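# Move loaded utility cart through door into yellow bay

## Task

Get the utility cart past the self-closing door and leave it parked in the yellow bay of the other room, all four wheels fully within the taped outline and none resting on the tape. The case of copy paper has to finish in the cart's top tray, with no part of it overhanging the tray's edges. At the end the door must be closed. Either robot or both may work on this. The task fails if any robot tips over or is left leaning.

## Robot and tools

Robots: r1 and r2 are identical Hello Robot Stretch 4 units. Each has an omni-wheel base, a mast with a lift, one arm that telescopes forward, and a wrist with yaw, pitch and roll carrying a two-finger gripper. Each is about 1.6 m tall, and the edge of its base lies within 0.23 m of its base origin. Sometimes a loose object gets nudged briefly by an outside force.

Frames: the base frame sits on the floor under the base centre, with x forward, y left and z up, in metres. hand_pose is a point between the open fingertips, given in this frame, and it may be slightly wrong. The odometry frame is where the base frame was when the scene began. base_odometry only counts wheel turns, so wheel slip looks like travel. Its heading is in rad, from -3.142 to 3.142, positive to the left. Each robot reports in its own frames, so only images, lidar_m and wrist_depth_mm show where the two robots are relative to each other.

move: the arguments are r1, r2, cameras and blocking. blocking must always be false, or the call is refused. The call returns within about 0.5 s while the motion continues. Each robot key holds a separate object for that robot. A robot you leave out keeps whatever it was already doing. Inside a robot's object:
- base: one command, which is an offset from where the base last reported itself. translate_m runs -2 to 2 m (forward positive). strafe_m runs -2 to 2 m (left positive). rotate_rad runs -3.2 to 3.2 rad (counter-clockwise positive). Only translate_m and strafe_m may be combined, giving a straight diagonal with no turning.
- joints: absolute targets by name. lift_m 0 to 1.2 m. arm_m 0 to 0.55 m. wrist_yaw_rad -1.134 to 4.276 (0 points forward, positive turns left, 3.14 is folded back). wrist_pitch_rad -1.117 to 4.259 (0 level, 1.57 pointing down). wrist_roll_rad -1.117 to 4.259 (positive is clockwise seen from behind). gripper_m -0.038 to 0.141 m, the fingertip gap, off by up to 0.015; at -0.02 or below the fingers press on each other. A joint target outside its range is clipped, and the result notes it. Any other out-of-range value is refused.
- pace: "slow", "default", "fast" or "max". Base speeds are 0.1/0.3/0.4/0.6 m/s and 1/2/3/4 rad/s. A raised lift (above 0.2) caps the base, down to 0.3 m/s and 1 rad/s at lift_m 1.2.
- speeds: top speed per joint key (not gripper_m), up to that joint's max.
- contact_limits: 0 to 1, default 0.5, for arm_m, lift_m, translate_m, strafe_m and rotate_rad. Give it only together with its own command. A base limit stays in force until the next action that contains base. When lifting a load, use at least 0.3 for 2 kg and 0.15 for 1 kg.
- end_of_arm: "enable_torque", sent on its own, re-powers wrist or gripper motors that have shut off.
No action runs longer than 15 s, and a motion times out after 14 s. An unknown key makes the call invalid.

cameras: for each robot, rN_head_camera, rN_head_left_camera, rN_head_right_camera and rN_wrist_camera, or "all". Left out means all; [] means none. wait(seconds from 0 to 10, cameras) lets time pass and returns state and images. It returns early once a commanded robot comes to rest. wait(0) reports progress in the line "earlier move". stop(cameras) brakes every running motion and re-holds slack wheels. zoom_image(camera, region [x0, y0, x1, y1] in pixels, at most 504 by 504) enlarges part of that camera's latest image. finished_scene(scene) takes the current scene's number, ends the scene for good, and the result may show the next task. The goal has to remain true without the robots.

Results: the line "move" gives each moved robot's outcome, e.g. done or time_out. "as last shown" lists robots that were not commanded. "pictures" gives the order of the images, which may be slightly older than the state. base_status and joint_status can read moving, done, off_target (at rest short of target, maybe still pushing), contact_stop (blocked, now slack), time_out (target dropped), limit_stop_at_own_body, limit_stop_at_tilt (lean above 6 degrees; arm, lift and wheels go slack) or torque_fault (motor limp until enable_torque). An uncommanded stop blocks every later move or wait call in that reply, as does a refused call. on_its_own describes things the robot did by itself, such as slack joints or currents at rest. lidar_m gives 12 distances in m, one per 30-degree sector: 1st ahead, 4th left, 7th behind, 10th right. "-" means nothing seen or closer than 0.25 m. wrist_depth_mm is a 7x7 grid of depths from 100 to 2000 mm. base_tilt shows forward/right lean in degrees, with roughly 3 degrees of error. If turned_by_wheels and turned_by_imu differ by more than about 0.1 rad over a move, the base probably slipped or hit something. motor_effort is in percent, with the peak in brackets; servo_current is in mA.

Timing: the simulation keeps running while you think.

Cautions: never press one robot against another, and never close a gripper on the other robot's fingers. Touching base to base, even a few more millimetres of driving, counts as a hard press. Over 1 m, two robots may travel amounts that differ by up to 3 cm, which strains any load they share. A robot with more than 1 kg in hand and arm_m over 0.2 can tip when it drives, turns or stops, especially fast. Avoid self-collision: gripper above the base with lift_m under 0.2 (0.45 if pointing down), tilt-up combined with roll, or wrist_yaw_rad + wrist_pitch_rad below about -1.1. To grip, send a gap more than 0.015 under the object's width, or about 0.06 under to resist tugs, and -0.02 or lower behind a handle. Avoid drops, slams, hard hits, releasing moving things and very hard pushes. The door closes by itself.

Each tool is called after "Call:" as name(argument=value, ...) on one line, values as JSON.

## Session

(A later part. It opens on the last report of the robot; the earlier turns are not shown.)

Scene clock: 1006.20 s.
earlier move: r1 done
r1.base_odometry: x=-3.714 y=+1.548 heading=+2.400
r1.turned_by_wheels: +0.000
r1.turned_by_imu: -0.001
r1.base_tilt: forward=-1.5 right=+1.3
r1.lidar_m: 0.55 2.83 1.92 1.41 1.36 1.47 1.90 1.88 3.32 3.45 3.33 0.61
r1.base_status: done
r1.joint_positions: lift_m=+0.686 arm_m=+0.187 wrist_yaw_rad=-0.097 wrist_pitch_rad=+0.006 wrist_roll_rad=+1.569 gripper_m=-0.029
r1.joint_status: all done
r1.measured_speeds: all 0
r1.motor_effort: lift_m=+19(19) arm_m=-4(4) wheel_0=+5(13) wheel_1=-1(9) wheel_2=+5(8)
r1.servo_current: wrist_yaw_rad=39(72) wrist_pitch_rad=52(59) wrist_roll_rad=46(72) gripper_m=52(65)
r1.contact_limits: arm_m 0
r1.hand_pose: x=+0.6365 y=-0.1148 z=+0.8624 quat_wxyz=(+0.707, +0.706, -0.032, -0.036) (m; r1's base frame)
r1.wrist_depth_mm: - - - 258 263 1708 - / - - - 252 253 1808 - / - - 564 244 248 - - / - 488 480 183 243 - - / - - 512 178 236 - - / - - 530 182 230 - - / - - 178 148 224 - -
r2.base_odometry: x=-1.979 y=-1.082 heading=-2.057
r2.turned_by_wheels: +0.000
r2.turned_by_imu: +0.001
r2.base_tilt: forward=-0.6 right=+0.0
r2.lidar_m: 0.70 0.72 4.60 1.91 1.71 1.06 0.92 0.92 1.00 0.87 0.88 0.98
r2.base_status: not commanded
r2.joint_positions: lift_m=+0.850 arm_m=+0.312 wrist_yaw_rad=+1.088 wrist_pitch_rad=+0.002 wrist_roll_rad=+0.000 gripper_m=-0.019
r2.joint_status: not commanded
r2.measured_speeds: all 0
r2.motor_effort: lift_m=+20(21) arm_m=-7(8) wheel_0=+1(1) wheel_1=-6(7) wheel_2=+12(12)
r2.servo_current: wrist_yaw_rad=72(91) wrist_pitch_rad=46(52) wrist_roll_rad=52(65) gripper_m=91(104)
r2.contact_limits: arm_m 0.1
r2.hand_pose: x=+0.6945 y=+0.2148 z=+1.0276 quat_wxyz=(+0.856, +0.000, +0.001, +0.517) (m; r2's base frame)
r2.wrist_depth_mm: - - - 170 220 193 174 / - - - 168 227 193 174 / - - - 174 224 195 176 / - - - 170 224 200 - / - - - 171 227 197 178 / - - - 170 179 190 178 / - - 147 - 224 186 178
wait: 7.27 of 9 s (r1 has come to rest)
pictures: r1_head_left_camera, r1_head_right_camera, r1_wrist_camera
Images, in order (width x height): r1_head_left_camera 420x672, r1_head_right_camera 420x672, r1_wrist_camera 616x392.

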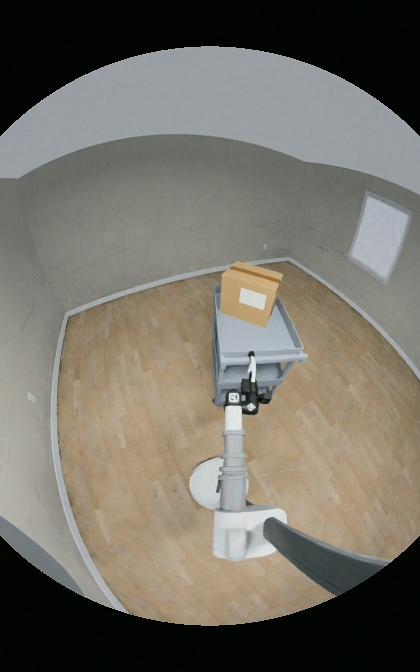

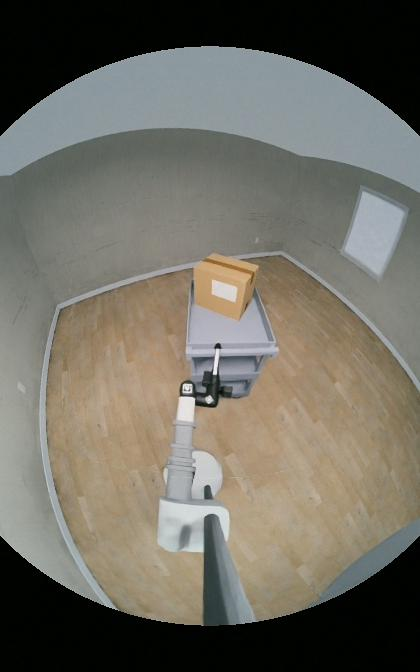

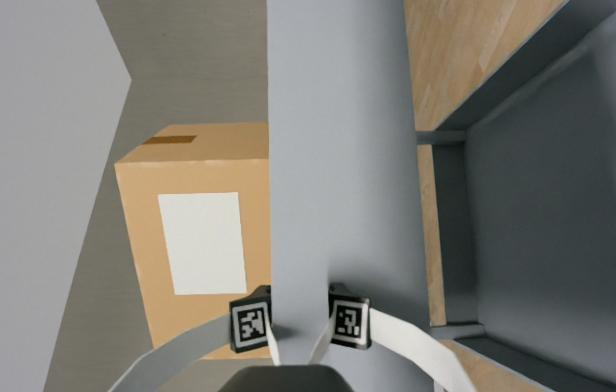

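Call:
move(r1={"base":{"rotate_rad":0.3},"pace":"slow"}, blocking=false, cameras=[])

Call:
wait(seconds=4, cameras=[])

Call:
move(r1={"base":{"translate_m":-0.45,"strafe_m":-0.55},"joints":{"wrist_yaw_rad":0.1},"speeds":{"wrist_yaw_rad":0.1},"pace":"slow"}, blocking=false, cameras=[])

Call:
wait(seconds=10, cameras=["r1_head_left_camera","r1_head_right_camera","r1_wrist_camera"])

Scene clock: 1018.90 s.
move: r1 moving
r1.base_odometry: x=-3.714 y=+1.548 heading=+2.523
r1.turned_by_wheels: +0.123
r1.turned_by_imu: +0.122
r1.base_tilt: forward=-1.6 right=+1.2
r1.lidar_m: 0.54 2.82 1.72 1.38 1.37 1.49 1.90 1.97 3.29 3.39 3.31 0.60
r1.base_status: rotate_rad moving
r1.joint_positions: lift_m=+0.686 arm_m=+0.187 wrist_yaw_rad=-0.107 wrist_pitch_rad=+0.006 wrist_roll_rad=+1.569 gripper_m=-0.029
r1.joint_status: not commanded
r1.measured_speeds: translate_m=+0.000 strafe_m=+0.002 rotate_rad=+0.491 lift_m=+0.000 arm_m=+0.000 wrist_yaw_rad=+0.000 wrist_pitch_rad=+0.000 wrist_roll_rad=+0.000
r1.motor_effort: lift_m=+19(19) arm_m=+2(4) wheel_0=-18(18) wheel_1=-11(11) wheel_2=-10(11)
r1.servo_current: wrist_yaw_rad=65(65) wrist_pitch_rad=52(52) wrist_roll_rad=52(59) gripper_m=52(59)
r1.contact_limits: arm_m 0
r1.hand_pose: x=+0.6353 y=-0.1177 z=+0.8624 quat_wxyz=(+0.707, +0.705, -0.035, -0.040) (m; r1's base frame)
r1.wrist_depth_mm: - - - 242 242 1708 - / - - - 240 239 - - / - 473 473 236 238 - - / - 512 496 235 235 - - / - - 539 232 234 - - / - - 197 179 180 - - / - - 178 158 230 - -
r2: as last shown
r2.turned_by_imu: +0.000
r2.lidar_m: 0.68 0.68 4.56 1.89 1.73 1.04 0.90 0.93 0.99 0.85 0.89 0.94
r2.motor_effort: lift_m=+20(20) arm_m=-7(8) wheel_0=+0(1) wheel_1=-6(7) wheel_2=+12(12)
r2.servo_current: wrist_yaw_rad=72(78) wrist_pitch_rad=39(39) wrist_roll_rad=46(59) gripper_m=91(98)
r2.contact_limits: arm_m 0.1
r2.wrist_depth_mm: - - - 170 221 192 174 / - - - 168 225 193 174 / - - - 174 224 195 175 / - - - 169 224 200 - / - - - 171 225 197 177 / - - - 170 179 189 178 / - - 147 - 224 186 178
pictures: none
No camera images: "cameras" was empty.

Scene clock: 1019.80 s.
earlier move: r1 done
r1.base_odometry: x=-3.714 y=+1.548 heading=+2.700
r1.turned_by_wheels: +0.177
r1.turned_by_imu: +0.178
r1.base_tilt: forward=-1.6 right=+1.2
r1.lidar_m: 0.60 2.48 1.54 1.38 1.39 1.70 1.91 2.00 3.60 3.35 3.39 0.52
r1.base_status: done
r1.joint_positions: lift_m=+0.686 arm_m=+0.187 wrist_yaw_rad=-0.103 wrist_pitch_rad=+0.006 wrist_roll_rad=+1.569 gripper_m=-0.029
r1.joint_status: not commanded
r1.measured_speeds: all 0
r1.motor_effort: lift_m=+19(19) arm_m=-4(4) wheel_0=+0(18) wheel_1=+0(11) wheel_2=-2(11)
r1.servo_current: wrist_yaw_rad=33(65) wrist_pitch_rad=46(52) wrist_roll_rad=52(65) gripper_m=52(65)
r1.contact_limits: arm_m 0
r1.hand_pose: x=+0.6358 y=-0.1166 z=+0.8624 quat_wxyz=(+0.707, +0.706, -0.034, -0.039) (m; r1's base frame)
r1.wrist_depth_mm: - 387 389 121 180 - - / - 427 427 - 189 - - / - 508 500 - 198 - - / - - 580 - 210 - - / - - - - 223 1661 - / - - - 168 230 1708 1255 / - - 176 144 178 1464 1160
r2.base_odometry: x=-1.979 y=-1.082 heading=-2.057
r2.turned_by_wheels: +0.000
r2.turned_by_imu: +0.000
r2.base_tilt: forward=-0.6 right=+0.0
r2.lidar_m: 0.69 0.69 4.56 1.90 1.72 1.06 0.93 0.93 1.01 0.87 0.88 0.97
r2.base_status: not commanded
r2.joint_positions: lift_m=+0.850 arm_m=+0.312 wrist_yaw_rad=+1.088 wrist_pitch_rad=+0.002 wrist_roll_rad=+0.000 gripper_m=-0.019
r2.joint_status: not commanded
r2.measured_speeds: all 0
r2.motor_effort: lift_m=+20(20) arm_m=-8(8) wheel_0=+1(1) wheel_1=-7(7) wheel_2=+11(12)
r2.servo_current: wrist_yaw_rad=85(85) wrist_pitch_rad=46(46) wrist_roll_rad=52(59) gripper_m=98(104)
r2.contact_limits: arm_m 0.1
r2.hand_pose: x=+0.6945 y=+0.2148 z=+1.0276 quat_wxyz=(+0.856, +0.000, +0.001, +0.517) (m; r2's base frame)
r2.wrist_depth_mm: - - - 170 221 193 173 / - - - 168 225 194 174 / - - - 174 224 195 175 / - - - 170 224 200 - / - - - 170 226 196 177 / - - - 170 179 189 178 / - - 147 - 223 186 178
wait: 0.90 of 4 s (r1 has come to rest)
pictures: none
No camera images: "cameras" was empty.

Scene clock: 1020.30 s.
move: r1 moving
r1.base_odometry: x=-3.702 y=+1.553 heading=+2.700
r1.turned_by_wheels: +0.000
r1.turned_by_imu: +0.000
r1.base_tilt: forward=-1.5 right=+1.3
r1.lidar_m: 0.60 2.49 1.56 1.39 1.38 1.72 1.88 1.97 3.59 3.35 3.37 0.53
r1.base_status: translate_m moving; strafe_m moving
r1.joint_positions: lift_m=+0.686 arm_m=+0.187 wrist_yaw_rad=-0.059 wrist_pitch_rad=+0.006 wrist_roll_rad=+1.569 gripper_m=-0.029
r1.joint_status: wrist_yaw_rad moving
r1.measured_speeds: translate_m=-0.031 strafe_m=-0.039 rotate_rad=+0.002 lift_m=+0.000 arm_m=+0.000 wrist_yaw_rad=+0.100 wrist_pitch_rad=+0.000 wrist_roll_rad=+0.000
r1.motor_effort: lift_m=+19(19) arm_m=-4(4) wheel_0=+4(6) wheel_1=-9(9) wheel_2=+4(5)
r1.servo_current: wrist_yaw_rad=59(78) wrist_pitch_rad=46(59) wrist_roll_rad=59(59) gripper_m=59(59)
r1.contact_limits: arm_m 0
r1.hand_pose: x=+0.6406 y=-0.1043 z=+0.8624 quat_wxyz=(+0.707, +0.706, -0.019, -0.023) (m; r1's base frame)
r1.wrist_depth_mm: - 382 384 119 177 - - / - 430 427 - 187 - - / - 521 500 - 197 - - / - - 609 - 210 - - / - - - - 223 1618 - / - - - 167 232 1618 1229 / - - 177 143 253 306 1205
r2: as last shown
r2.base_tilt: forward=-0.6 right=+0.1
r2.lidar_m: 0.68 0.70 4.58 1.88 1.72 1.04 0.91 0.91 1.00 0.89 0.90 0.98
r2.motor_effort: lift_m=+20(20) arm_m=-8(8) wheel_0=+0(1) wheel_1=-6(7) wheel_2=+12(12)
r2.servo_current: wrist_yaw_rad=72(85) wrist_pitch_rad=39(46) wrist_roll_rad=52(52) gripper_m=98(104)
r2.contact_limits: arm_m 0.1
r2.wrist_depth_mm: - - - 171 220 192 173 / - - - 168 226 193 174 / - - - 174 224 195 175 / - - - 169 224 200 - / - - - 171 227 197 177 / - - - 170 179 189 178 / - - 147 - 223 186 178
pictures: none
No camera images: "cameras" was empty.

Scene clock: 1028.17 s.
earlier move: r1 done
r1.base_odometry: x=-3.072 y=+1.853 heading=+2.701
r1.turned_by_wheels: +0.000
r1.turned_by_imu: -0.002
r1.base_tilt: forward=-1.6 right=+1.3
r1.lidar_m: 0.51 0.76 2.05 1.83 1.85 1.57 1.42 2.63 2.94 2.90 2.90 0.70
r1.base_status: done
r1.joint_positions: lift_m=+0.686 arm_m=+0.187 wrist_yaw_rad=+0.102 wrist_pitch_rad=+0.006 wrist_roll_rad=+1.569 gripper_m=-0.029
r1.joint_status: all done
r1.measured_speeds: all 0
r1.motor_effort: lift_m=+19(19) arm_m=-4(4) wheel_0=+5(11) wheel_1=-3(9) wheel_2=+3(8)
r1.servo_current: wrist_yaw_rad=33(85) wrist_pitch_rad=46(59) wrist_roll_rad=26(72) gripper_m=59(65)
r1.contact_limits: arm_m 0
r1.hand_pose: x=+0.6537 y=-0.0576 z=+0.8624 quat_wxyz=(+0.707, +0.705, +0.038, +0.034) (m; r1's base frame)
r1.wrist_depth_mm: - - - - 362 379 379 / - - - - - 1708 1281 / - - - - 296 1863 - / - - - 259 265 - - / - 535 488 238 247 - - / - 492 484 183 231 - - / - 492 180 145 211 - -
r2.base_odometry: x=-1.979 y=-1.082 heading=-2.057
r2.turned_by_wheels: +0.000
r2.turned_by_imu: +0.001
r2.base_tilt: forward=-0.6 right=+0.1
r2.lidar_m: 0.71 0.71 1.57 1.64 1.73 1.06 0.91 0.92 1.00 0.87 0.88 0.97
r2.base_status: not commanded
r2.joint_positions: lift_m=+0.850 arm_m=+0.312 wrist_yaw_rad=+1.088 wrist_pitch_rad=+0.002 wrist_roll_rad=+0.000 gripper_m=-0.019
r2.joint_status: not commanded
r2.measured_speeds: all 0
r2.motor_effort: lift_m=+20(20) arm_m=-7(8) wheel_0=+1(1) wheel_1=-6(7) wheel_2=+12(12)
r2.servo_current: wrist_yaw_rad=85(91) wrist_pitch_rad=39(52) wrist_roll_rad=46(65) gripper_m=104(111)
r2.contact_limits: arm_m 0.1
r2.hand_pose: x=+0.6945 y=+0.2148 z=+1.0276 quat_wxyz=(+0.856, +0.000, +0.001, +0.517) (m; r2's base frame)
r2.wrist_depth_mm: - - - 171 220 193 174 / - - - 168 226 193 174 / - - - 174 224 195 176 / - - - 169 224 200 - / - - - 170 226 197 177 / - - - 171 179 190 178 / - - - - 224 185 178
wait: 7.87 of 10 s (r1 has come to rest)
pictures: r1_head_left_camera, r1_head_right_camera, r1_wrist_camera
Images, in order (width x height): r1_head_left_camera 420x672, r1_head_right_camera 420x672, r1_wrist_camera 616x392.

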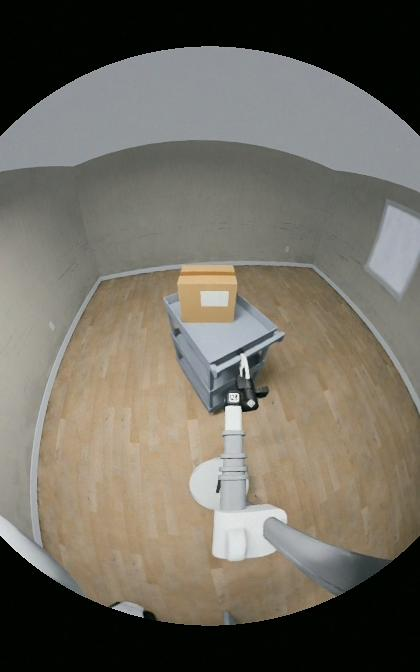

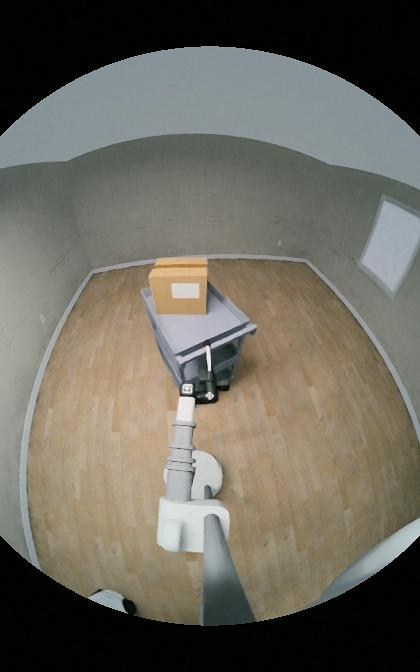

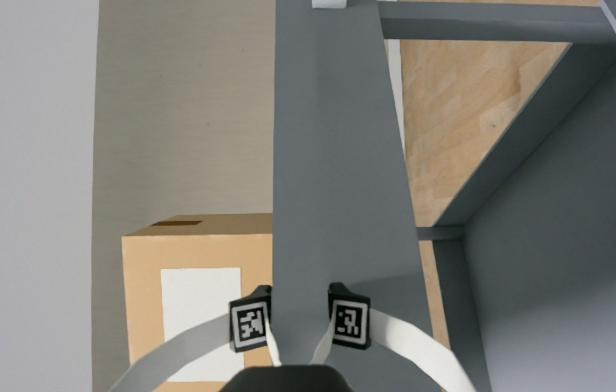

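Call:
move(r1={"base":{"translate_m":-0.53,"strafe_m":-0.44},"pace":"slow"}, blocking=false, cameras=[])

Call:
wait(seconds=10, cameras=[])

Call:
move(r1={"base":{"rotate_rad":0.19},"pace":"slow"}, blocking=false, cameras=[])

Call:
wait(seconds=3, cameras=["r1_head_left_camera","r1_head_right_camera","r1_wrist_camera","r2_head_left_camera"])

Scene clock: 1042.77 s.
move: r1 moving
r1.base_odometry: x=-3.059 y=+1.856 heading=+2.701
r1.turned_by_wheels: +0.001
r1.turned_by_imu: +0.000
r1.base_tilt: forward=-1.6 right=+1.3
r1.lidar_m: 0.52 0.71 2.06 1.83 1.85 1.54 1.39 2.61 2.92 2.90 2.89 0.71
r1.base_status: translate_m moving; strafe_m moving
r1.joint_positions: lift_m=+0.686 arm_m=+0.187 wrist_yaw_rad=+0.102 wrist_pitch_rad=+0.006 wrist_roll_rad=+1.569 gripper_m=-0.029
r1.joint_status: not commanded
r1.measured_speeds: translate_m=-0.039 strafe_m=-0.033 rotate_rad=-0.003 lift_m=+0.000 arm_m=+0.000 wrist_yaw_rad=+0.000 wrist_pitch_rad=+0.000 wrist_roll_rad=+0.000
r1.motor_effort: lift_m=+19(19) arm_m=-4(4) wheel_0=+5(8) wheel_1=-4(8) wheel_2=+9(10)
r1.servo_current: wrist_yaw_rad=46(78) wrist_pitch_rad=46(59) wrist_roll_rad=52(59) gripper_m=52(65)
r1.contact_limits: arm_m 0
r1.hand_pose: x=+0.6537 y=-0.0576 z=+0.8624 quat_wxyz=(+0.707, +0.705, +0.038, +0.034) (m; r1's base frame)
r1.wrist_depth_mm: - - - - 368 379 370 / - - - - - 1618 1281 / - - - - 298 1921 - / - - - 260 262 - - / - - 488 240 247 - - / - 484 484 183 230 - - / - 488 179 156 211 - -
r2: as last shown
r2.turned_by_imu: +0.000
r2.base_tilt: forward=-0.6 right=+0.0
r2.lidar_m: 0.70 0.68 1.55 1.66 1.73 1.04 0.92 0.92 1.02 0.88 0.89 0.95
r2.motor_effort: lift_m=+20(20) arm_m=-8(8) wheel_0=+1(1) wheel_1=-6(6) wheel_2=+11(12)
r2.servo_current: wrist_yaw_rad=72(85) wrist_pitch_rad=46(46) wrist_roll_rad=33(52) gripper_m=98(98)
r2.contact_limits: arm_m 0.1
r2.wrist_depth_mm: - - - 170 221 192 173 / - - - 167 227 194 174 / - - - 175 224 196 175 / - - - 169 224 200 - / - - - 171 226 197 178 / - - - 171 179 190 178 / - - 147 - 224 185 178
pictures: none
No camera images: "cameras" was empty.

Scene clock: 1050.37 s.
earlier move: r1 done
r1.base_odometry: x=-2.405 y=+2.025 heading=+2.703
r1.turned_by_wheels: +0.001
r1.turned_by_imu: +0.003
r1.base_tilt: forward=-1.6 right=+1.2
r1.lidar_m: 0.47 0.52 2.42 2.16 1.35 0.92 1.01 1.94 2.21 2.55 2.56 3.09
r1.base_status: done
r1.joint_positions: lift_m=+0.686 arm_m=+0.187 wrist_yaw_rad=+0.112 wrist_pitch_rad=+0.006 wrist_roll_rad=+1.569 gripper_m=-0.029
r1.joint_status: not commanded
r1.measured_speeds: all 0
r1.motor_effort: lift_m=+19(19) arm_m=+2(4) wheel_0=+12(17) wheel_1=+4(9) wheel_2=+8(12)
r1.servo_current: wrist_yaw_rad=78(85) wrist_pitch_rad=52(59) wrist_roll_rad=52(78) gripper_m=52(65)
r1.contact_limits: arm_m 0
r1.hand_pose: x=+0.6542 y=-0.0546 z=+0.8624 quat_wxyz=(+0.707, +0.705, +0.042, +0.037) (m; r1's base frame)
r1.wrist_depth_mm: - - - - - 1708 1182 / - - - - - 1756 1205 / - - - 439 - 1499 1138 / - - - - 459 1618 - / - - - - 314 1708 - / - - - 174 241 1808 - / - - 177 - 178 - -
r2.base_odometry: x=-1.979 y=-1.082 heading=-2.057
r2.turned_by_wheels: +0.000
r2.turned_by_imu: +0.001
r2.base_tilt: forward=-0.6 right=+0.0
r2.lidar_m: 0.66 0.66 1.35 1.90 1.73 1.06 0.92 0.92 1.00 0.87 0.87 0.97
r2.base_status: not commanded
r2.joint_positions: lift_m=+0.850 arm_m=+0.312 wrist_yaw_rad=+1.088 wrist_pitch_rad=+0.002 wrist_roll_rad=+0.000 gripper_m=-0.019
r2.joint_status: not commanded
r2.measured_speeds: all 0
r2.motor_effort: lift_m=+20(21) arm_m=-7(8) wheel_0=+1(1) wheel_1=-6(7) wheel_2=+12(12)
r2.servo_current: wrist_yaw_rad=72(85) wrist_pitch_rad=39(52) wrist_roll_rad=39(65) gripper_m=91(104)
r2.contact_limits: arm_m 0.1
r2.hand_pose: x=+0.6945 y=+0.2148 z=+1.0276 quat_wxyz=(+0.856, +0.000, +0.001, +0.517) (m; r2's base frame)
r2.wrist_depth_mm: - - - 167 221 192 173 / - - - 168 227 193 174 / - - - 174 224 195 176 / - 1808 - 169 224 200 - / - - - 170 226 197 178 / - - 181 170 179 189 178 / - 1576 - - 224 186 178
wait: 7.60 of 10 s (r1 has come to rest)
pictures: none
No camera images: "cameras" was empty.

Scene clock: 1050.87 s.
move: r1 moving
r1.base_odometry: x=-2.405 y=+2.026 heading=+2.821
r1.turned_by_wheels: +0.118
r1.turned_by_imu: +0.118
r1.base_tilt: forward=-1.6 right=+1.3
r1.lidar_m: 0.49 0.60 2.32 2.16 1.31 0.91 1.27 1.94 2.46 2.56 2.61 0.78
r1.base_status: rotate_rad moving
r1.joint_positions: lift_m=+0.686 arm_m=+0.187 wrist_yaw_rad=+0.095 wrist_pitch_rad=+0.006 wrist_roll_rad=+1.569 gripper_m=-0.029
r1.joint_status: not commanded
r1.measured_speeds: translate_m=+0.000 strafe_m=-0.002 rotate_rad=+0.384 lift_m=+0.000 arm_m=+0.000 wrist_yaw_rad=-0.084 wrist_pitch_rad=+0.000 wrist_roll_rad=+0.000
r1.motor_effort: lift_m=+19(19) arm_m=+4(4) wheel_0=-12(12) wheel_1=-5(6) wheel_2=-11(11)
r1.servo_current: wrist_yaw_rad=46(85) wrist_pitch_rad=52(52) wrist_roll_rad=52(59) gripper_m=52(65)
r1.contact_limits: arm_m 0
r1.hand_pose: x=+0.6532 y=-0.0597 z=+0.8624 quat_wxyz=(+0.707, +0.705, +0.036, +0.031) (m; r1's base frame)
r1.wrist_depth_mm: - - - - - 1708 1205 / - - - - - 1708 1205 / - - - - - 1464 496 / - - - - - 1708 - / - - - 199 276 1863 - / - - 187 182 182 1808 - / - 442 183 - 178 - -
r2: as last shown
r2.turned_by_imu: +0.000
r2.base_tilt: forward=-0.7 right=+0.0
r2.lidar_m: 0.72 0.72 1.36 1.91 1.75 1.03 0.91 0.91 1.01 0.87 0.88 0.96
r2.motor_effort: lift_m=+20(20) arm_m=-8(8) wheel_0=+1(1) wheel_1=-6(6) wheel_2=+11(12)
r2.servo_current: wrist_yaw_rad=78(85) wrist_pitch_rad=39(46) wrist_roll_rad=52(52) gripper_m=98(104)
r2.contact_limits: arm_m 0.1
r2.wrist_depth_mm: - - - 167 220 192 174 / - - - 167 227 193 175 / - - - 174 223 195 176 / - - - 170 224 200 - / - - - 171 226 197 177 / - - 182 171 179 190 178 / - 1921 - - 224 185 178
pictures: none
No camera images: "cameras" was empty.

Scene clock: 1051.67 s.
earlier move: r1 done
r1.base_odometry: x=-2.405 y=+2.025 heading=+2.892
r1.turned_by_wheels: +0.072
r1.turned_by_imu: +0.072
r1.base_tilt: forward=-1.6 right=+1.3
r1.lidar_m: 0.47 0.61 2.24 2.15 1.33 0.91 1.42 1.94 2.59 2.58 2.68 0.80
r1.base_status: done
r1.joint_positions: lift_m=+0.686 arm_m=+0.187 wrist_yaw_rad=+0.101 wrist_pitch_rad=+0.006 wrist_roll_rad=+1.569 gripper_m=-0.029
r1.joint_status: not commanded
r1.measured_speeds: all 0
r1.motor_effort: lift_m=+19(19) arm_m=+4(5) wheel_0=+0(14) wheel_1=-2(6) wheel_2=-1(12)
r1.servo_current: wrist_yaw_rad=65(85) wrist_pitch_rad=52(59) wrist_roll_rad=46(59) gripper_m=52(65)
r1.contact_limits: arm_m 0
r1.hand_pose: x=+0.6535 y=-0.0580 z=+0.8624 quat_wxyz=(+0.707, +0.705, +0.038, +0.033) (m; r1's base frame)
r1.wrist_depth_mm: - - - - - 1708 1205 / - - - 394 421 433 1098 / - - - - - 1708 - / - - - - 315 1661 - / - - - 253 259 - - / - - 211 184 232 - - / - 452 183 126 200 - -
r2.base_odometry: x=-1.979 y=-1.082 heading=-2.057
r2.turned_by_wheels: +0.000
r2.turned_by_imu: +0.000
r2.base_tilt: forward=-0.6 right=+0.0
r2.lidar_m: 0.69 0.69 1.35 1.93 1.74 1.05 0.91 0.89 0.99 0.85 0.88 0.99
r2.base_status: not commanded
r2.joint_positions: lift_m=+0.850 arm_m=+0.312 wrist_yaw_rad=+1.088 wrist_pitch_rad=+0.002 wrist_roll_rad=+0.000 gripper_m=-0.019
r2.joint_status: not commanded
r2.measured_speeds: all 0
r2.motor_effort: lift_m=+20(20) arm_m=-7(8) wheel_0=+1(1) wheel_1=-6(7) wheel_2=+11(12)
r2.servo_current: wrist_yaw_rad=65(85) wrist_pitch_rad=39(46) wrist_roll_rad=39(52) gripper_m=98(104)
r2.contact_limits: arm_m 0.1
r2.hand_pose: x=+0.6945 y=+0.2148 z=+1.0276 quat_wxyz=(+0.856, +0.000, +0.001, +0.517) (m; r2's base frame)
r2.wrist_depth_mm: - - - 166 221 193 173 / - - - 167 226 193 174 / - - - 174 224 196 175 / - 1808 - 169 224 200 - / - - - 171 225 196 178 / - - 183 171 179 190 178 / - 1921 - - 224 186 178
wait: 0.80 of 3 s (r1 has come to rest)
pictures: r1_head_left_camera, r1_head_right_camera, r1_wrist_camera, r2_head_left_camera
Images, in order (width x height): r1_head_left_camera 420x672, r1_head_right_camera 420x672, r1_wrist_camera 616x392, r2_head_left_camera 420x672.

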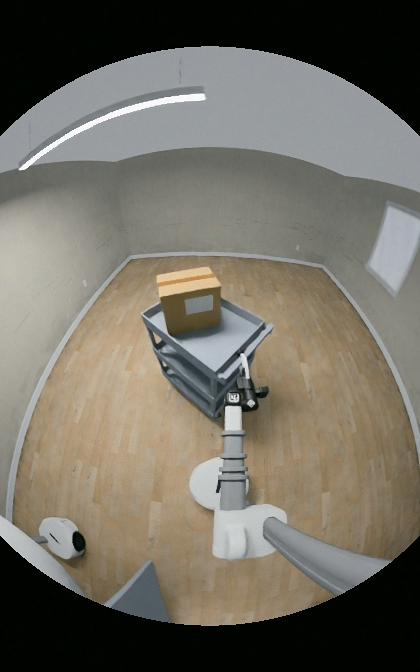

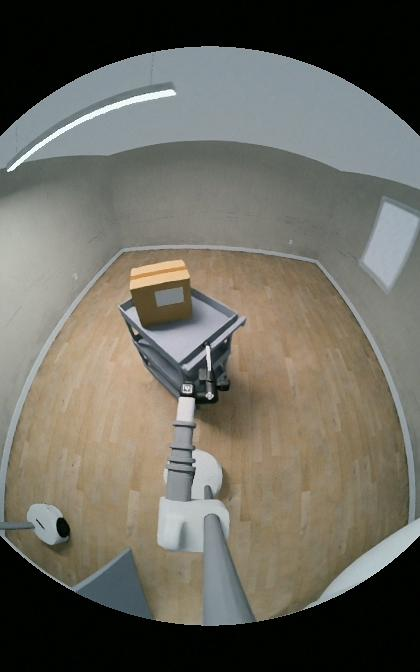

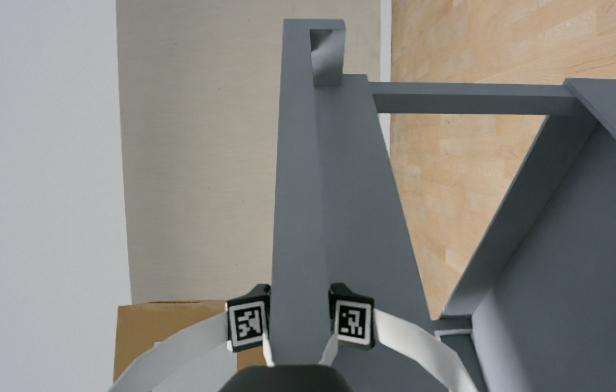

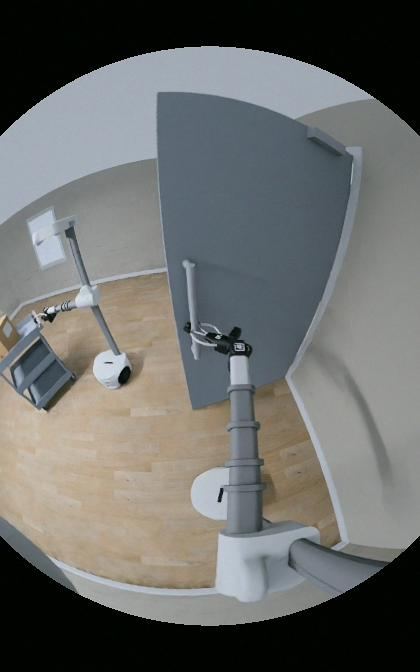

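Call:
move(r1={"base":{"translate_m":-0.7},"pace":"slow"}, blocking=false, cameras=[])

Call:
wait(seconds=10, cameras=["r1_head_left_camera","r1_head_right_camera","r1_wrist_camera","r2_head_left_camera"])

Scene clock: 1058.67 s.
move: r1 moving
r1.base_odometry: x=-2.393 y=+2.022 heading=+2.893
r1.turned_by_wheels: +0.000
r1.turned_by_imu: +0.000
r1.base_tilt: forward=-1.6 right=+1.3
r1.lidar_m: 0.48 0.59 2.25 2.15 1.33 0.90 1.42 1.94 2.58 2.57 2.70 0.76
r1.base_status: translate_m moving
r1.joint_positions: lift_m=+0.686 arm_m=+0.187 wrist_yaw_rad=+0.101 wrist_pitch_rad=+0.006 wrist_roll_rad=+1.569 gripper_m=-0.029
r1.joint_status: not commanded
r1.measured_speeds: translate_m=-0.049 strafe_m=+0.000 rotate_rad=-0.001 lift_m=+0.000 arm_m=+0.000 wrist_yaw_rad=+0.005 wrist_pitch_rad=+0.000 wrist_roll_rad=+0.000
r1.motor_effort: lift_m=+19(19) arm_m=+1(5) wheel_0=-2(5) wheel_1=-6(6) wheel_2=+11(11)
r1.servo_current: wrist_yaw_rad=39(65) wrist_pitch_rad=46(52) wrist_roll_rad=46(59) gripper_m=52(59)
r1.contact_limits: arm_m 0
r1.hand_pose: x=+0.6537 y=-0.0578 z=+0.8624 quat_wxyz=(+0.707, +0.705, +0.038, +0.034) (m; r1's base frame)
r1.wrist_depth_mm: - - - - - 1708 1205 / - - - 389 415 427 427 / - - - - - 1708 - / - - - - 309 1863 - / - - - 258 257 - - / - - 210 184 230 - - / - 455 183 127 200 - -
r2: as last shown
r2.base_tilt: forward=-0.6 right=+0.1
r2.lidar_m: 0.69 0.71 1.35 1.92 1.74 1.07 0.92 0.93 1.00 0.88 0.88 0.96
r2.servo_current: wrist_yaw_rad=78(78) wrist_pitch_rad=39(46) wrist_roll_rad=46(52) gripper_m=98(104)
r2.contact_limits: arm_m 0.1
r2.wrist_depth_mm: - - - 167 220 192 173 / - - - 168 227 194 174 / - - - 174 223 195 175 / - 1808 - 169 224 200 - / - - - 171 226 196 177 / - - 183 170 179 190 177 / - 1808 - - 224 186 178
pictures: none
No camera images: "cameras" was empty.

Scene clock: 1066.47 s.
earlier move: r1 done
r1.base_odometry: x=-1.727 y=+1.853 heading=+2.892
r1.turned_by_wheels: -0.001
r1.turned_by_imu: +0.001
r1.base_tilt: forward=-1.5 right=+1.3
r1.lidar_m: 0.52 1.01 2.27 0.46 0.46 0.57 1.09 1.30 1.59 2.56 2.65 0.66
r1.base_status: done
r1.joint_positions: lift_m=+0.686 arm_m=+0.187 wrist_yaw_rad=+0.103 wrist_pitch_rad=+0.006 wrist_roll_rad=+1.569 gripper_m=-0.029
r1.joint_status: not commanded
r1.measured_speeds: all 0
r1.motor_effort: lift_m=+19(19) arm_m=-4(5) wheel_0=-4(7) wheel_1=-2(6) wheel_2=+3(13)
r1.servo_current: wrist_yaw_rad=59(78) wrist_pitch_rad=46(59) wrist_roll_rad=46(65) gripper_m=52(65)
r1.contact_limits: arm_m 0
r1.hand_pose: x=+0.6537 y=-0.0574 z=+0.8624 quat_wxyz=(+0.707, +0.705, +0.039, +0.034) (m; r1's base frame)
r1.wrist_depth_mm: - - - - 296 1661 1205 / - - - - 277 1708 - / - - - - 262 1983 - / - - 488 190 249 - - / - 496 500 181 239 - - / - - 206 183 230 - - / - - 182 165 218 - -
r2.base_odometry: x=-1.979 y=-1.082 heading=-2.057
r2.turned_by_wheels: +0.000
r2.turned_by_imu: +0.001
r2.base_tilt: forward=-0.6 right=+0.0
r2.lidar_m: 0.72 0.69 1.42 4.93 1.69 1.07 0.91 0.92 0.99 0.89 0.89 0.97
r2.base_status: not commanded
r2.joint_positions: lift_m=+0.850 arm_m=+0.312 wrist_yaw_rad=+1.088 wrist_pitch_rad=+0.002 wrist_roll_rad=+0.000 gripper_m=-0.019
r2.joint_status: not commanded
r2.measured_speeds: all 0
r2.motor_effort: lift_m=+20(20) arm_m=-7(8) wheel_0=+0(1) wheel_1=-6(7) wheel_2=+11(12)
r2.servo_current: wrist_yaw_rad=85(85) wrist_pitch_rad=39(46) wrist_roll_rad=46(65) gripper_m=104(104)
r2.contact_limits: arm_m 0.1
r2.hand_pose: x=+0.6945 y=+0.2148 z=+1.0276 quat_wxyz=(+0.856, +0.000, +0.001, +0.517) (m; r2's base frame)
r2.wrist_depth_mm: - - - 171 220 192 173 / - - - 168 227 194 174 / - - - 175 224 195 175 / - - 1430 169 225 200 - / - - 1336 171 226 196 177 / - - 181 170 179 189 178 / - - - - 224 186 178
wait: 7.80 of 10 s (r1 has come to rest)
pictures: r1_head_left_camera, r1_head_right_camera, r1_wrist_camera, r2_head_left_camera
Images, in order (width x height): r1_head_left_camera 420x672, r1_head_right_camera 420x672, r1_wrist_camera 616x392, r2_head_left_camera 420x672.

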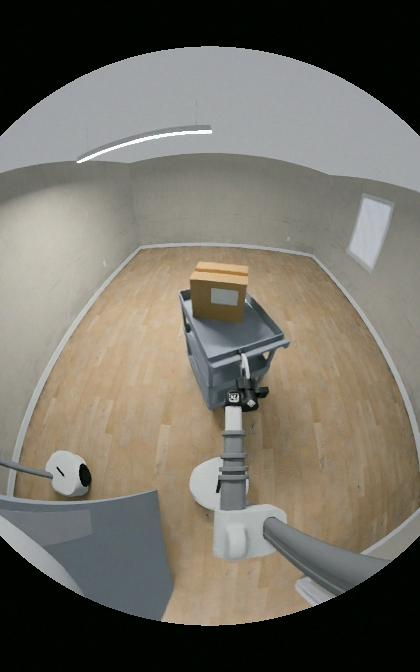

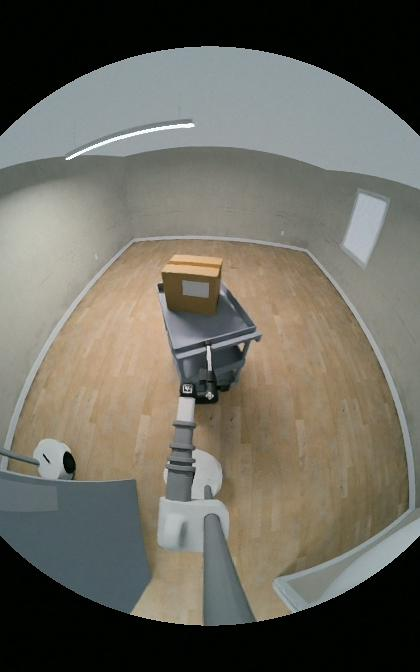

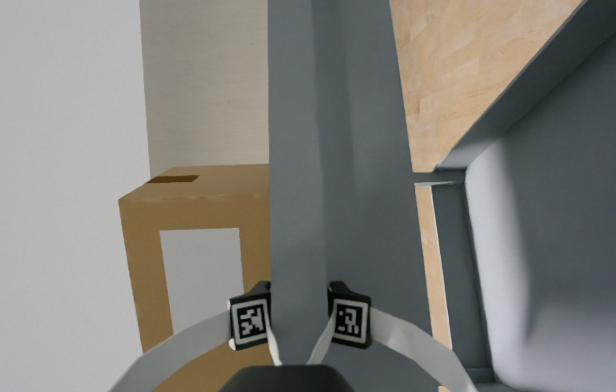

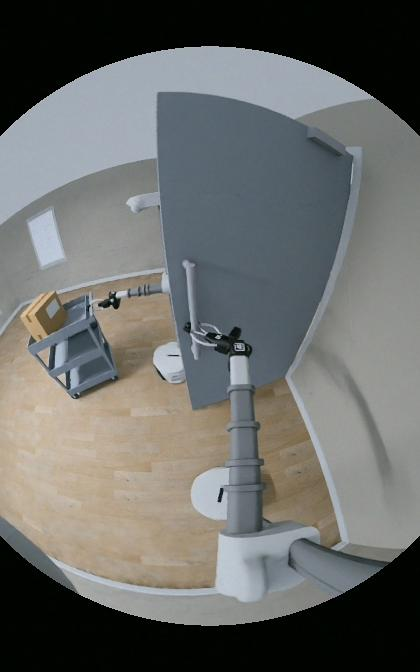

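Call:
move(r1={"base":{"translate_m":-0.5,"strafe_m":-0.05},"pace":"slow"}, blocking=false, cameras=[])

Call:
wait(seconds=10, cameras=["r1_head_left_camera","r1_head_right_camera","r1_wrist_camera"])

Scene clock: 1072.80 s.
move: r1 moving
r1.base_odometry: x=-1.715 y=+1.851 heading=+2.892
r1.turned_by_wheels: +0.000
r1.turned_by_imu: +0.000
r1.base_tilt: forward=-1.5 right=+1.3
r1.lidar_m: 0.54 1.03 2.28 0.44 0.46 0.54 4.24 1.31 1.58 2.55 2.64 0.68
r1.base_status: translate_m moving; strafe_m moving
r1.joint_positions: lift_m=+0.686 arm_m=+0.187 wrist_yaw_rad=+0.103 wrist_pitch_rad=+0.006 wrist_roll_rad=+1.569 gripper_m=-0.029
r1.joint_status: not commanded
r1.measured_speeds: translate_m=-0.048 strafe_m=-0.005 rotate_rad=+0.003 lift_m=+0.000 arm_m=+0.000 wrist_yaw_rad=+0.000 wrist_pitch_rad=+0.000 wrist_roll_rad=+0.000
r1.motor_effort: lift_m=+19(19) arm_m=-4(4) wheel_0=-5(7) wheel_1=-7(8) wheel_2=+8(9)
r1.servo_current: wrist_yaw_rad=52(59) wrist_pitch_rad=52(59) wrist_roll_rad=52(59) gripper_m=59(59)
r1.contact_limits: arm_m 0
r1.hand_pose: x=+0.6537 y=-0.0574 z=+0.8624 quat_wxyz=(+0.707, +0.705, +0.039, +0.034) (m; r1's base frame)
r1.wrist_depth_mm: - - - - 291 1708 1281 / - - - - 277 1808 - / - - - 257 260 1921 - / - - 488 244 250 - - / - 504 496 181 240 - - / - - 206 183 230 - - / - - 183 165 218 - -
r2: as last shown
r2.turned_by_imu: +0.000
r2.lidar_m: 0.72 0.69 1.41 4.92 1.73 1.05 0.91 0.93 1.00 0.89 0.90 0.99
r2.motor_effort: lift_m=+20(20) arm_m=-8(8) wheel_0=+1(1) wheel_1=-6(7) wheel_2=+12(12)
r2.servo_current: wrist_yaw_rad=72(85) wrist_pitch_rad=39(46) wrist_roll_rad=46(52) gripper_m=98(104)
r2.contact_limits: arm_m 0.1
r2.wrist_depth_mm: - - - 171 220 192 173 / - - - 167 226 194 174 / - - - 174 224 195 175 / - - 1366 169 224 200 - / - - 1336 170 225 196 178 / - - 183 170 179 189 178 / - - - - 224 186 178
pictures: none
No camera images: "cameras" was empty.

Scene clock: 1078.60 s.
earlier move: r1 done
r1.base_odometry: x=-1.230 y=+1.778 heading=+2.892
r1.turned_by_wheels: +0.000
r1.turned_by_imu: +0.001
r1.base_tilt: forward=-1.6 right=+1.2
r1.lidar_m: 0.56 3.14 0.45 0.40 0.39 0.54 3.62 0.88 0.88 2.50 2.59 0.63
r1.base_status: done
r1.joint_positions: lift_m=+0.686 arm_m=+0.187 wrist_yaw_rad=+0.103 wrist_pitch_rad=+0.006 wrist_roll_rad=+1.569 gripper_m=-0.029
r1.joint_status: not commanded
r1.measured_speeds: all 0
r1.motor_effort: lift_m=+19(19) arm_m=-4(4) wheel_0=-1(7) wheel_1=-3(8) wheel_2=+5(10)
r1.servo_current: wrist_yaw_rad=46(65) wrist_pitch_rad=46(59) wrist_roll_rad=52(78) gripper_m=52(59)
r1.contact_limits: arm_m 0
r1.hand_pose: x=+0.6537 y=-0.0574 z=+0.8624 quat_wxyz=(+0.707, +0.705, +0.039, +0.034) (m; r1's base frame)
r1.wrist_depth_mm: - - - 247 250 1618 - / - - - 244 246 1808 - / - - 512 181 242 - - / - 488 480 178 237 - - / - - 521 176 236 - - / - - 206 182 231 - - / - - 178 158 227 - -
r2.base_odometry: x=-1.979 y=-1.082 heading=-2.057
r2.turned_by_wheels: +0.000
r2.turned_by_imu: +0.001
r2.base_tilt: forward=-0.6 right=+0.0
r2.lidar_m: 0.67 0.71 1.32 4.92 1.75 1.04 0.90 0.91 1.01 0.88 0.89 0.97
r2.base_status: not commanded
r2.joint_positions: lift_m=+0.850 arm_m=+0.312 wrist_yaw_rad=+1.088 wrist_pitch_rad=+0.002 wrist_roll_rad=+0.000 gripper_m=-0.019
r2.joint_status: not commanded
r2.measured_speeds: all 0
r2.motor_effort: lift_m=+20(20) arm_m=-8(8) wheel_0=+1(1) wheel_1=-6(7) wheel_2=+11(12)
r2.servo_current: wrist_yaw_rad=65(85) wrist_pitch_rad=46(46) wrist_roll_rad=52(78) gripper_m=98(104)
r2.contact_limits: arm_m 0.1
r2.hand_pose: x=+0.6945 y=+0.2148 z=+1.0276 quat_wxyz=(+0.856, +0.000, +0.001, +0.517) (m; r2's base frame)
r2.wrist_depth_mm: - - - 171 220 193 174 / - - - 167 227 193 175 / - - - 174 224 195 175 / - - - 169 224 200 - / - - - 170 225 197 178 / - - 183 170 179 190 178 / - - 147 - 224 186 178
wait: 5.80 of 10 s (r1 has come to rest)
pictures: r1_head_left_camera, r1_head_right_camera, r1_wrist_camera
Images, in order (width x height): r1_head_left_camera 420x672, r1_head_right_camera 420x672, r1_wrist_camera 616x392.

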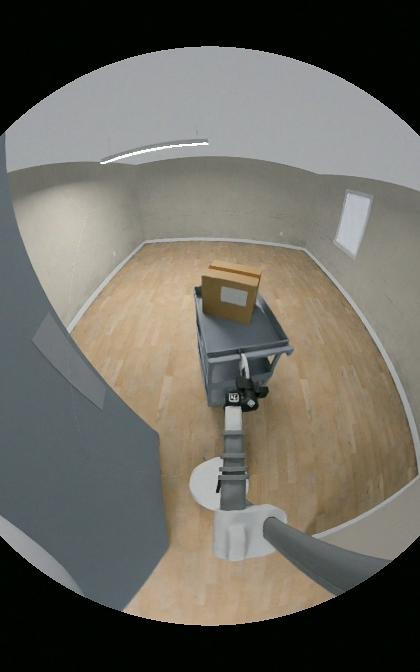

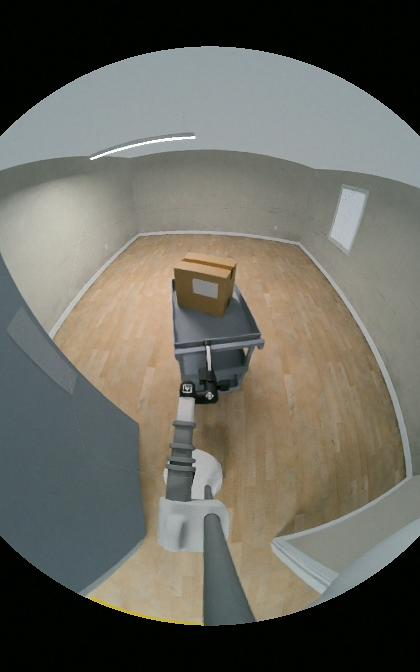

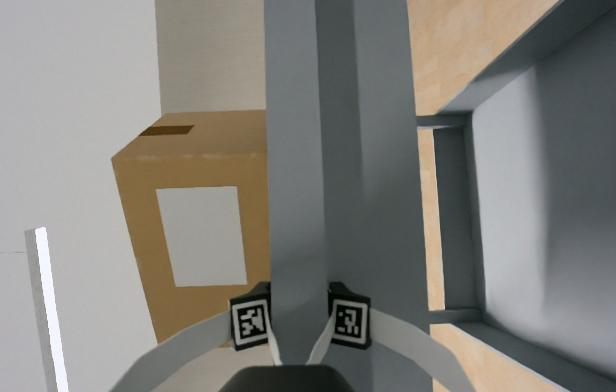

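Call:
move(r1={"base":{"translate_m":-0.8,"strafe_m":0.02},"pace":"slow","contact_limits":{"translate_m":0.3}}, blocking=false, cameras=[])

Call:
wait(seconds=10, cameras=["r1_head_left_camera","r1_head_right_camera","r1_wrist_camera"])

Scene clock: 1085.97 s.
move: r1 moving
r1.base_odometry: x=-1.218 y=+1.775 heading=+2.892
r1.turned_by_wheels: +0.000
r1.turned_by_imu: +0.000
r1.base_tilt: forward=-1.6 right=+1.2
r1.lidar_m: 0.54 3.15 0.47 0.39 0.40 0.52 3.63 0.87 0.90 2.50 2.61 0.64
r1.base_status: translate_m moving; strafe_m moving
r1.joint_positions: lift_m=+0.686 arm_m=+0.187 wrist_yaw_rad=+0.103 wrist_pitch_rad=+0.006 wrist_roll_rad=+1.569 gripper_m=-0.029
r1.joint_status: not commanded
r1.measured_speeds: translate_m=-0.049 strafe_m=+0.001 rotate_rad=+0.002 lift_m=+0.000 arm_m=+0.000 wrist_yaw_rad=+0.000 wrist_pitch_rad=+0.000 wrist_roll_rad=+0.000
r1.motor_effort: lift_m=+19(19) arm_m=-4(4) wheel_0=-5(8) wheel_1=-6(7) wheel_2=+8(10)
r1.servo_current: wrist_yaw_rad=46(78) wrist_pitch_rad=59(59) wrist_roll_rad=33(52) gripper_m=52(59)
r1.contact_limits: arm_m 0; translate_m 0.3
r1.hand_pose: x=+0.6537 y=-0.0574 z=+0.8624 quat_wxyz=(+0.707, +0.705, +0.039, +0.034) (m; r1's base frame)
r1.wrist_depth_mm: - - - 248 250 1661 - / - - - 244 246 1756 - / - - 504 181 242 - - / - 488 480 178 238 - - / - - 517 175 235 - - / - - 535 182 232 - - / - - 178 158 227 128 -
r2: as last shown
r2.turned_by_imu: +0.000
r2.lidar_m: 0.68 0.72 1.31 4.93 1.74 1.03 0.93 0.93 1.00 0.87 0.88 0.96
r2.motor_effort: lift_m=+20(20) arm_m=-7(8) wheel_0=+0(1) wheel_1=-7(7) wheel_2=+11(12)
r2.servo_current: wrist_yaw_rad=65(85) wrist_pitch_rad=39(46) wrist_roll_rad=46(52) gripper_m=91(104)
r2.contact_limits: arm_m 0.1
r2.wrist_depth_mm: - - - 170 220 193 173 / - - - 168 227 193 174 / - - - 174 224 195 176 / - - - 169 225 200 - / - - - 170 225 198 178 / - - 183 170 179 189 178 / - - 147 - 224 186 178
pictures: none
No camera images: "cameras" was empty.

Scene clock: 1094.77 s.
earlier move: r1 done
r1.base_odometry: x=-0.460 y=+1.561 heading=+2.891
r1.turned_by_wheels: -0.001
r1.turned_by_imu: -0.004
r1.base_tilt: forward=-1.6 right=+1.3
r1.lidar_m: 0.59 0.48 0.32 0.34 2.27 2.88 2.76 2.90 2.61 0.63 2.62 0.57
r1.base_status: done
r1.joint_positions: lift_m=+0.686 arm_m=+0.187 wrist_yaw_rad=+0.099 wrist_pitch_rad=+0.006 wrist_roll_rad=+1.569 gripper_m=-0.029
r1.joint_status: not commanded
r1.measured_speeds: all 0
r1.motor_effort: lift_m=+19(19) arm_m=-4(4) wheel_0=-7(13) wheel_1=-4(8) wheel_2=+0(10)
r1.servo_current: wrist_yaw_rad=46(78) wrist_pitch_rad=52(59) wrist_roll_rad=52(65) gripper_m=59(65)
r1.contact_limits: arm_m 0; translate_m 0.3
r1.hand_pose: x=+0.6535 y=-0.0586 z=+0.8624 quat_wxyz=(+0.707, +0.705, +0.037, +0.033) (m; r1's base frame)
r1.wrist_depth_mm: - 484 477 - 198 - - / - 418 424 146 205 - - / - 480 477 151 211 - - / - - 549 157 219 - - / - - - 164 227 1756 - / - - 201 182 231 1661 1308 / - - 177 157 244 128 1229
r2.base_odometry: x=-1.979 y=-1.082 heading=-2.057
r2.turned_by_wheels: +0.000
r2.turned_by_imu: +0.001
r2.base_tilt: forward=-0.6 right=+0.0
r2.lidar_m: 0.69 0.69 4.56 4.92 1.72 1.05 0.91 0.91 1.00 0.88 0.89 0.98
r2.base_status: not commanded
r2.joint_positions: lift_m=+0.850 arm_m=+0.312 wrist_yaw_rad=+1.088 wrist_pitch_rad=+0.002 wrist_roll_rad=+0.000 gripper_m=-0.019
r2.joint_status: not commanded
r2.measured_speeds: all 0
r2.motor_effort: lift_m=+20(21) arm_m=-7(8) wheel_0=+1(1) wheel_1=-6(7) wheel_2=+12(12)
r2.servo_current: wrist_yaw_rad=78(91) wrist_pitch_rad=39(46) wrist_roll_rad=39(65) gripper_m=98(111)
r2.contact_limits: arm_m 0.1
r2.hand_pose: x=+0.6945 y=+0.2148 z=+1.0276 quat_wxyz=(+0.856, +0.000, +0.001, +0.517) (m; r2's base frame)
r2.wrist_depth_mm: - - - 171 221 193 174 / - - - 168 227 193 174 / - - - 175 223 195 175 / - - - 170 224 200 - / - - - 171 226 196 178 / - - - 170 179 189 178 / - - 147 - 224 186 178
wait: 8.80 of 10 s (r1 has come to rest)
pictures: r1_head_left_camera, r1_head_right_camera, r1_wrist_camera
Images, in order (width x height): r1_head_left_camera 420x672, r1_head_right_camera 420x672, r1_wrist_camera 616x392.

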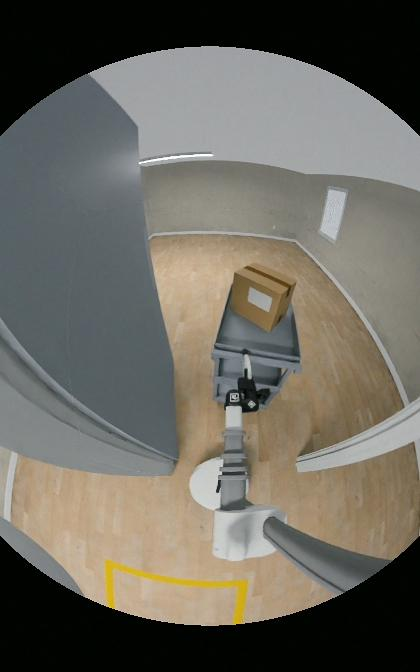

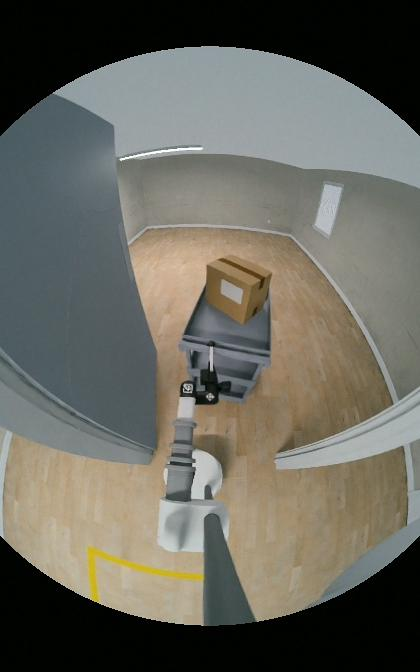

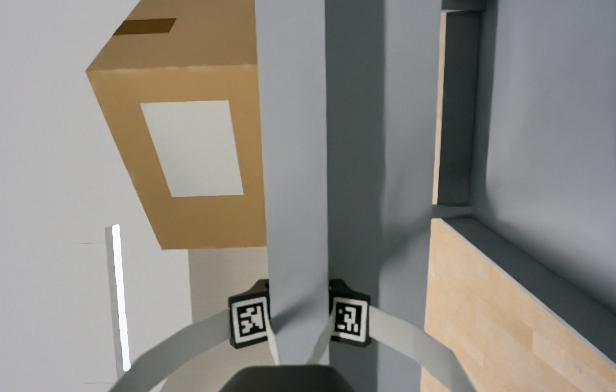

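Call:
move(r1={"base":{"translate_m":-0.45,"strafe_m":0.07},"joints":{"wrist_yaw_rad":0.0},"speeds":{"wrist_yaw_rad":0.1},"pace":"slow","contact_limits":{"translate_m":0.3}}, blocking=false, cameras=[])

Call:
wait(seconds=10, cameras=["r1_head_left_camera","r1_head_right_camera","r1_wrist_camera"])

Scene clock: 1103.87 s.
move: r1 moving
r1.base_odometry: x=-0.449 y=+1.556 heading=+2.891
r1.turned_by_wheels: +0.000
r1.turned_by_imu: +0.000
r1.base_tilt: forward=-1.5 right=+1.3
r1.lidar_m: 0.59 0.47 0.33 0.32 2.30 2.84 2.76 2.88 2.62 0.64 0.67 0.57
r1.base_status: translate_m moving; strafe_m moving
r1.joint_positions: lift_m=+0.686 arm_m=+0.187 wrist_yaw_rad=+0.059 wrist_pitch_rad=+0.006 wrist_roll_rad=+1.569 gripper_m=-0.029
r1.joint_status: wrist_yaw_rad moving
r1.measured_speeds: translate_m=-0.048 strafe_m=+0.008 rotate_rad=+0.001 lift_m=+0.000 arm_m=+0.000 wrist_yaw_rad=-0.100 wrist_pitch_rad=+0.000 wrist_roll_rad=+0.000
r1.motor_effort: lift_m=+19(19) arm_m=-3(4) wheel_0=-8(11) wheel_1=-4(6) wheel_2=+8(8)
r1.servo_current: wrist_yaw_rad=46(72) wrist_pitch_rad=52(59) wrist_roll_rad=46(52) gripper_m=52(65)
r1.contact_limits: arm_m 0; translate_m 0.3
r1.hand_pose: x=+0.6509 y=-0.0702 z=+0.8624 quat_wxyz=(+0.708, +0.706, +0.023, +0.019) (m; r1's base frame)
r1.wrist_depth_mm: - 530 496 144 200 - - / - 424 424 148 206 - - / - 480 477 152 213 - - / - - 539 158 220 - - / - - 615 163 229 1756 - / - - - 170 231 1661 1281 / - - 177 157 244 1430 1255
r2: as last shown
r2.turned_by_imu: +0.000
r2.lidar_m: 0.70 0.73 4.58 4.93 1.74 1.05 0.92 0.92 1.01 0.88 0.88 0.97
r2.motor_effort: lift_m=+20(20) arm_m=-8(8) wheel_0=+1(1) wheel_1=-7(7) wheel_2=+12(12)
r2.servo_current: wrist_yaw_rad=65(85) wrist_pitch_rad=39(46) wrist_roll_rad=52(59) gripper_m=98(98)
r2.contact_limits: arm_m 0.1
r2.wrist_depth_mm: - - - 171 220 193 173 / - - - 167 228 193 174 / - - - 174 224 195 176 / - - - 169 224 200 - / - - - 170 226 196 177 / - - - 170 179 190 177 / - - 147 - 223 186 179
pictures: none
No camera images: "cameras" was empty.

Scene clock: 1109.20 s.
earlier move: r1 done
r1.base_odometry: x=-0.042 y=+1.381 heading=+2.890
r1.turned_by_wheels: -0.001
r1.turned_by_imu: -0.003
r1.base_tilt: forward=-1.6 right=+1.3
r1.lidar_m: 0.61 0.54 0.67 1.88 2.22 2.42 2.26 2.43 2.68 1.88 0.85 0.53
r1.base_status: done
r1.joint_positions: lift_m=+0.686 arm_m=+0.187 wrist_yaw_rad=-0.002 wrist_pitch_rad=+0.006 wrist_roll_rad=+1.569 gripper_m=-0.029
r1.joint_status: all done
r1.measured_speeds: all 0
r1.motor_effort: lift_m=+19(19) arm_m=-4(4) wheel_0=-7(13) wheel_1=-4(8) wheel_2=-1(8)
r1.servo_current: wrist_yaw_rad=46(78) wrist_pitch_rad=46(59) wrist_roll_rad=52(78) gripper_m=59(65)
r1.contact_limits: arm_m 0; translate_m 0.3
r1.hand_pose: x=+0.6461 y=-0.0880 z=+0.8624 quat_wxyz=(+0.708, +0.706, +0.002, -0.003) (m; r1's base frame)
r1.wrist_depth_mm: - 377 379 112 169 169 - / - 436 439 120 180 - - / - 549 521 - 192 - - / - - - - 204 1576 - / - - - - 224 1618 - / - - 200 166 181 1618 1229 / - - 178 144 259 303 1138
r2.base_odometry: x=-1.979 y=-1.082 heading=-2.057
r2.turned_by_wheels: +0.000
r2.turned_by_imu: +0.001
r2.base_tilt: forward=-0.6 right=+0.0
r2.lidar_m: 0.67 0.70 4.60 4.92 1.73 1.06 0.90 0.91 1.00 0.88 0.88 0.97
r2.base_status: not commanded
r2.joint_positions: lift_m=+0.850 arm_m=+0.312 wrist_yaw_rad=+1.088 wrist_pitch_rad=+0.002 wrist_roll_rad=+0.000 gripper_m=-0.019
r2.joint_status: not commanded
r2.measured_speeds: all 0
r2.motor_effort: lift_m=+20(20) arm_m=-7(8) wheel_0=+1(1) wheel_1=-7(7) wheel_2=+12(12)
r2.servo_current: wrist_yaw_rad=78(85) wrist_pitch_rad=39(46) wrist_roll_rad=52(65) gripper_m=104(104)
r2.contact_limits: arm_m 0.1
r2.hand_pose: x=+0.6945 y=+0.2148 z=+1.0276 quat_wxyz=(+0.856, +0.000, +0.001, +0.517) (m; r2's base frame)
r2.wrist_depth_mm: - - - 170 220 193 173 / - - - 167 226 193 174 / - - - 175 224 195 176 / - - - 170 225 200 - / - - - 170 226 197 177 / - - - 171 179 189 178 / - - 147 - 224 186 178
wait: 5.33 of 10 s (r1 has come to rest)
pictures: r1_head_left_camera, r1_head_right_camera, r1_wrist_camera
Images, in order (width x height): r1_head_left_camera 420x672, r1_head_right_camera 420x672, r1_wrist_camera 616x392.

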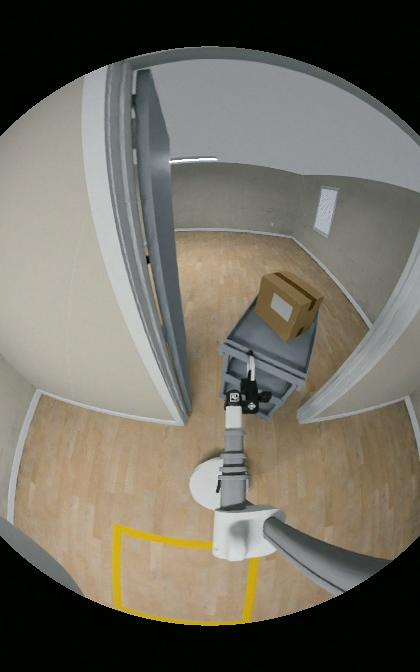

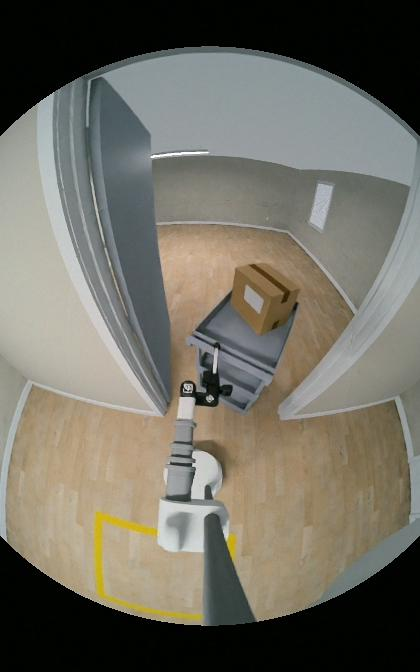

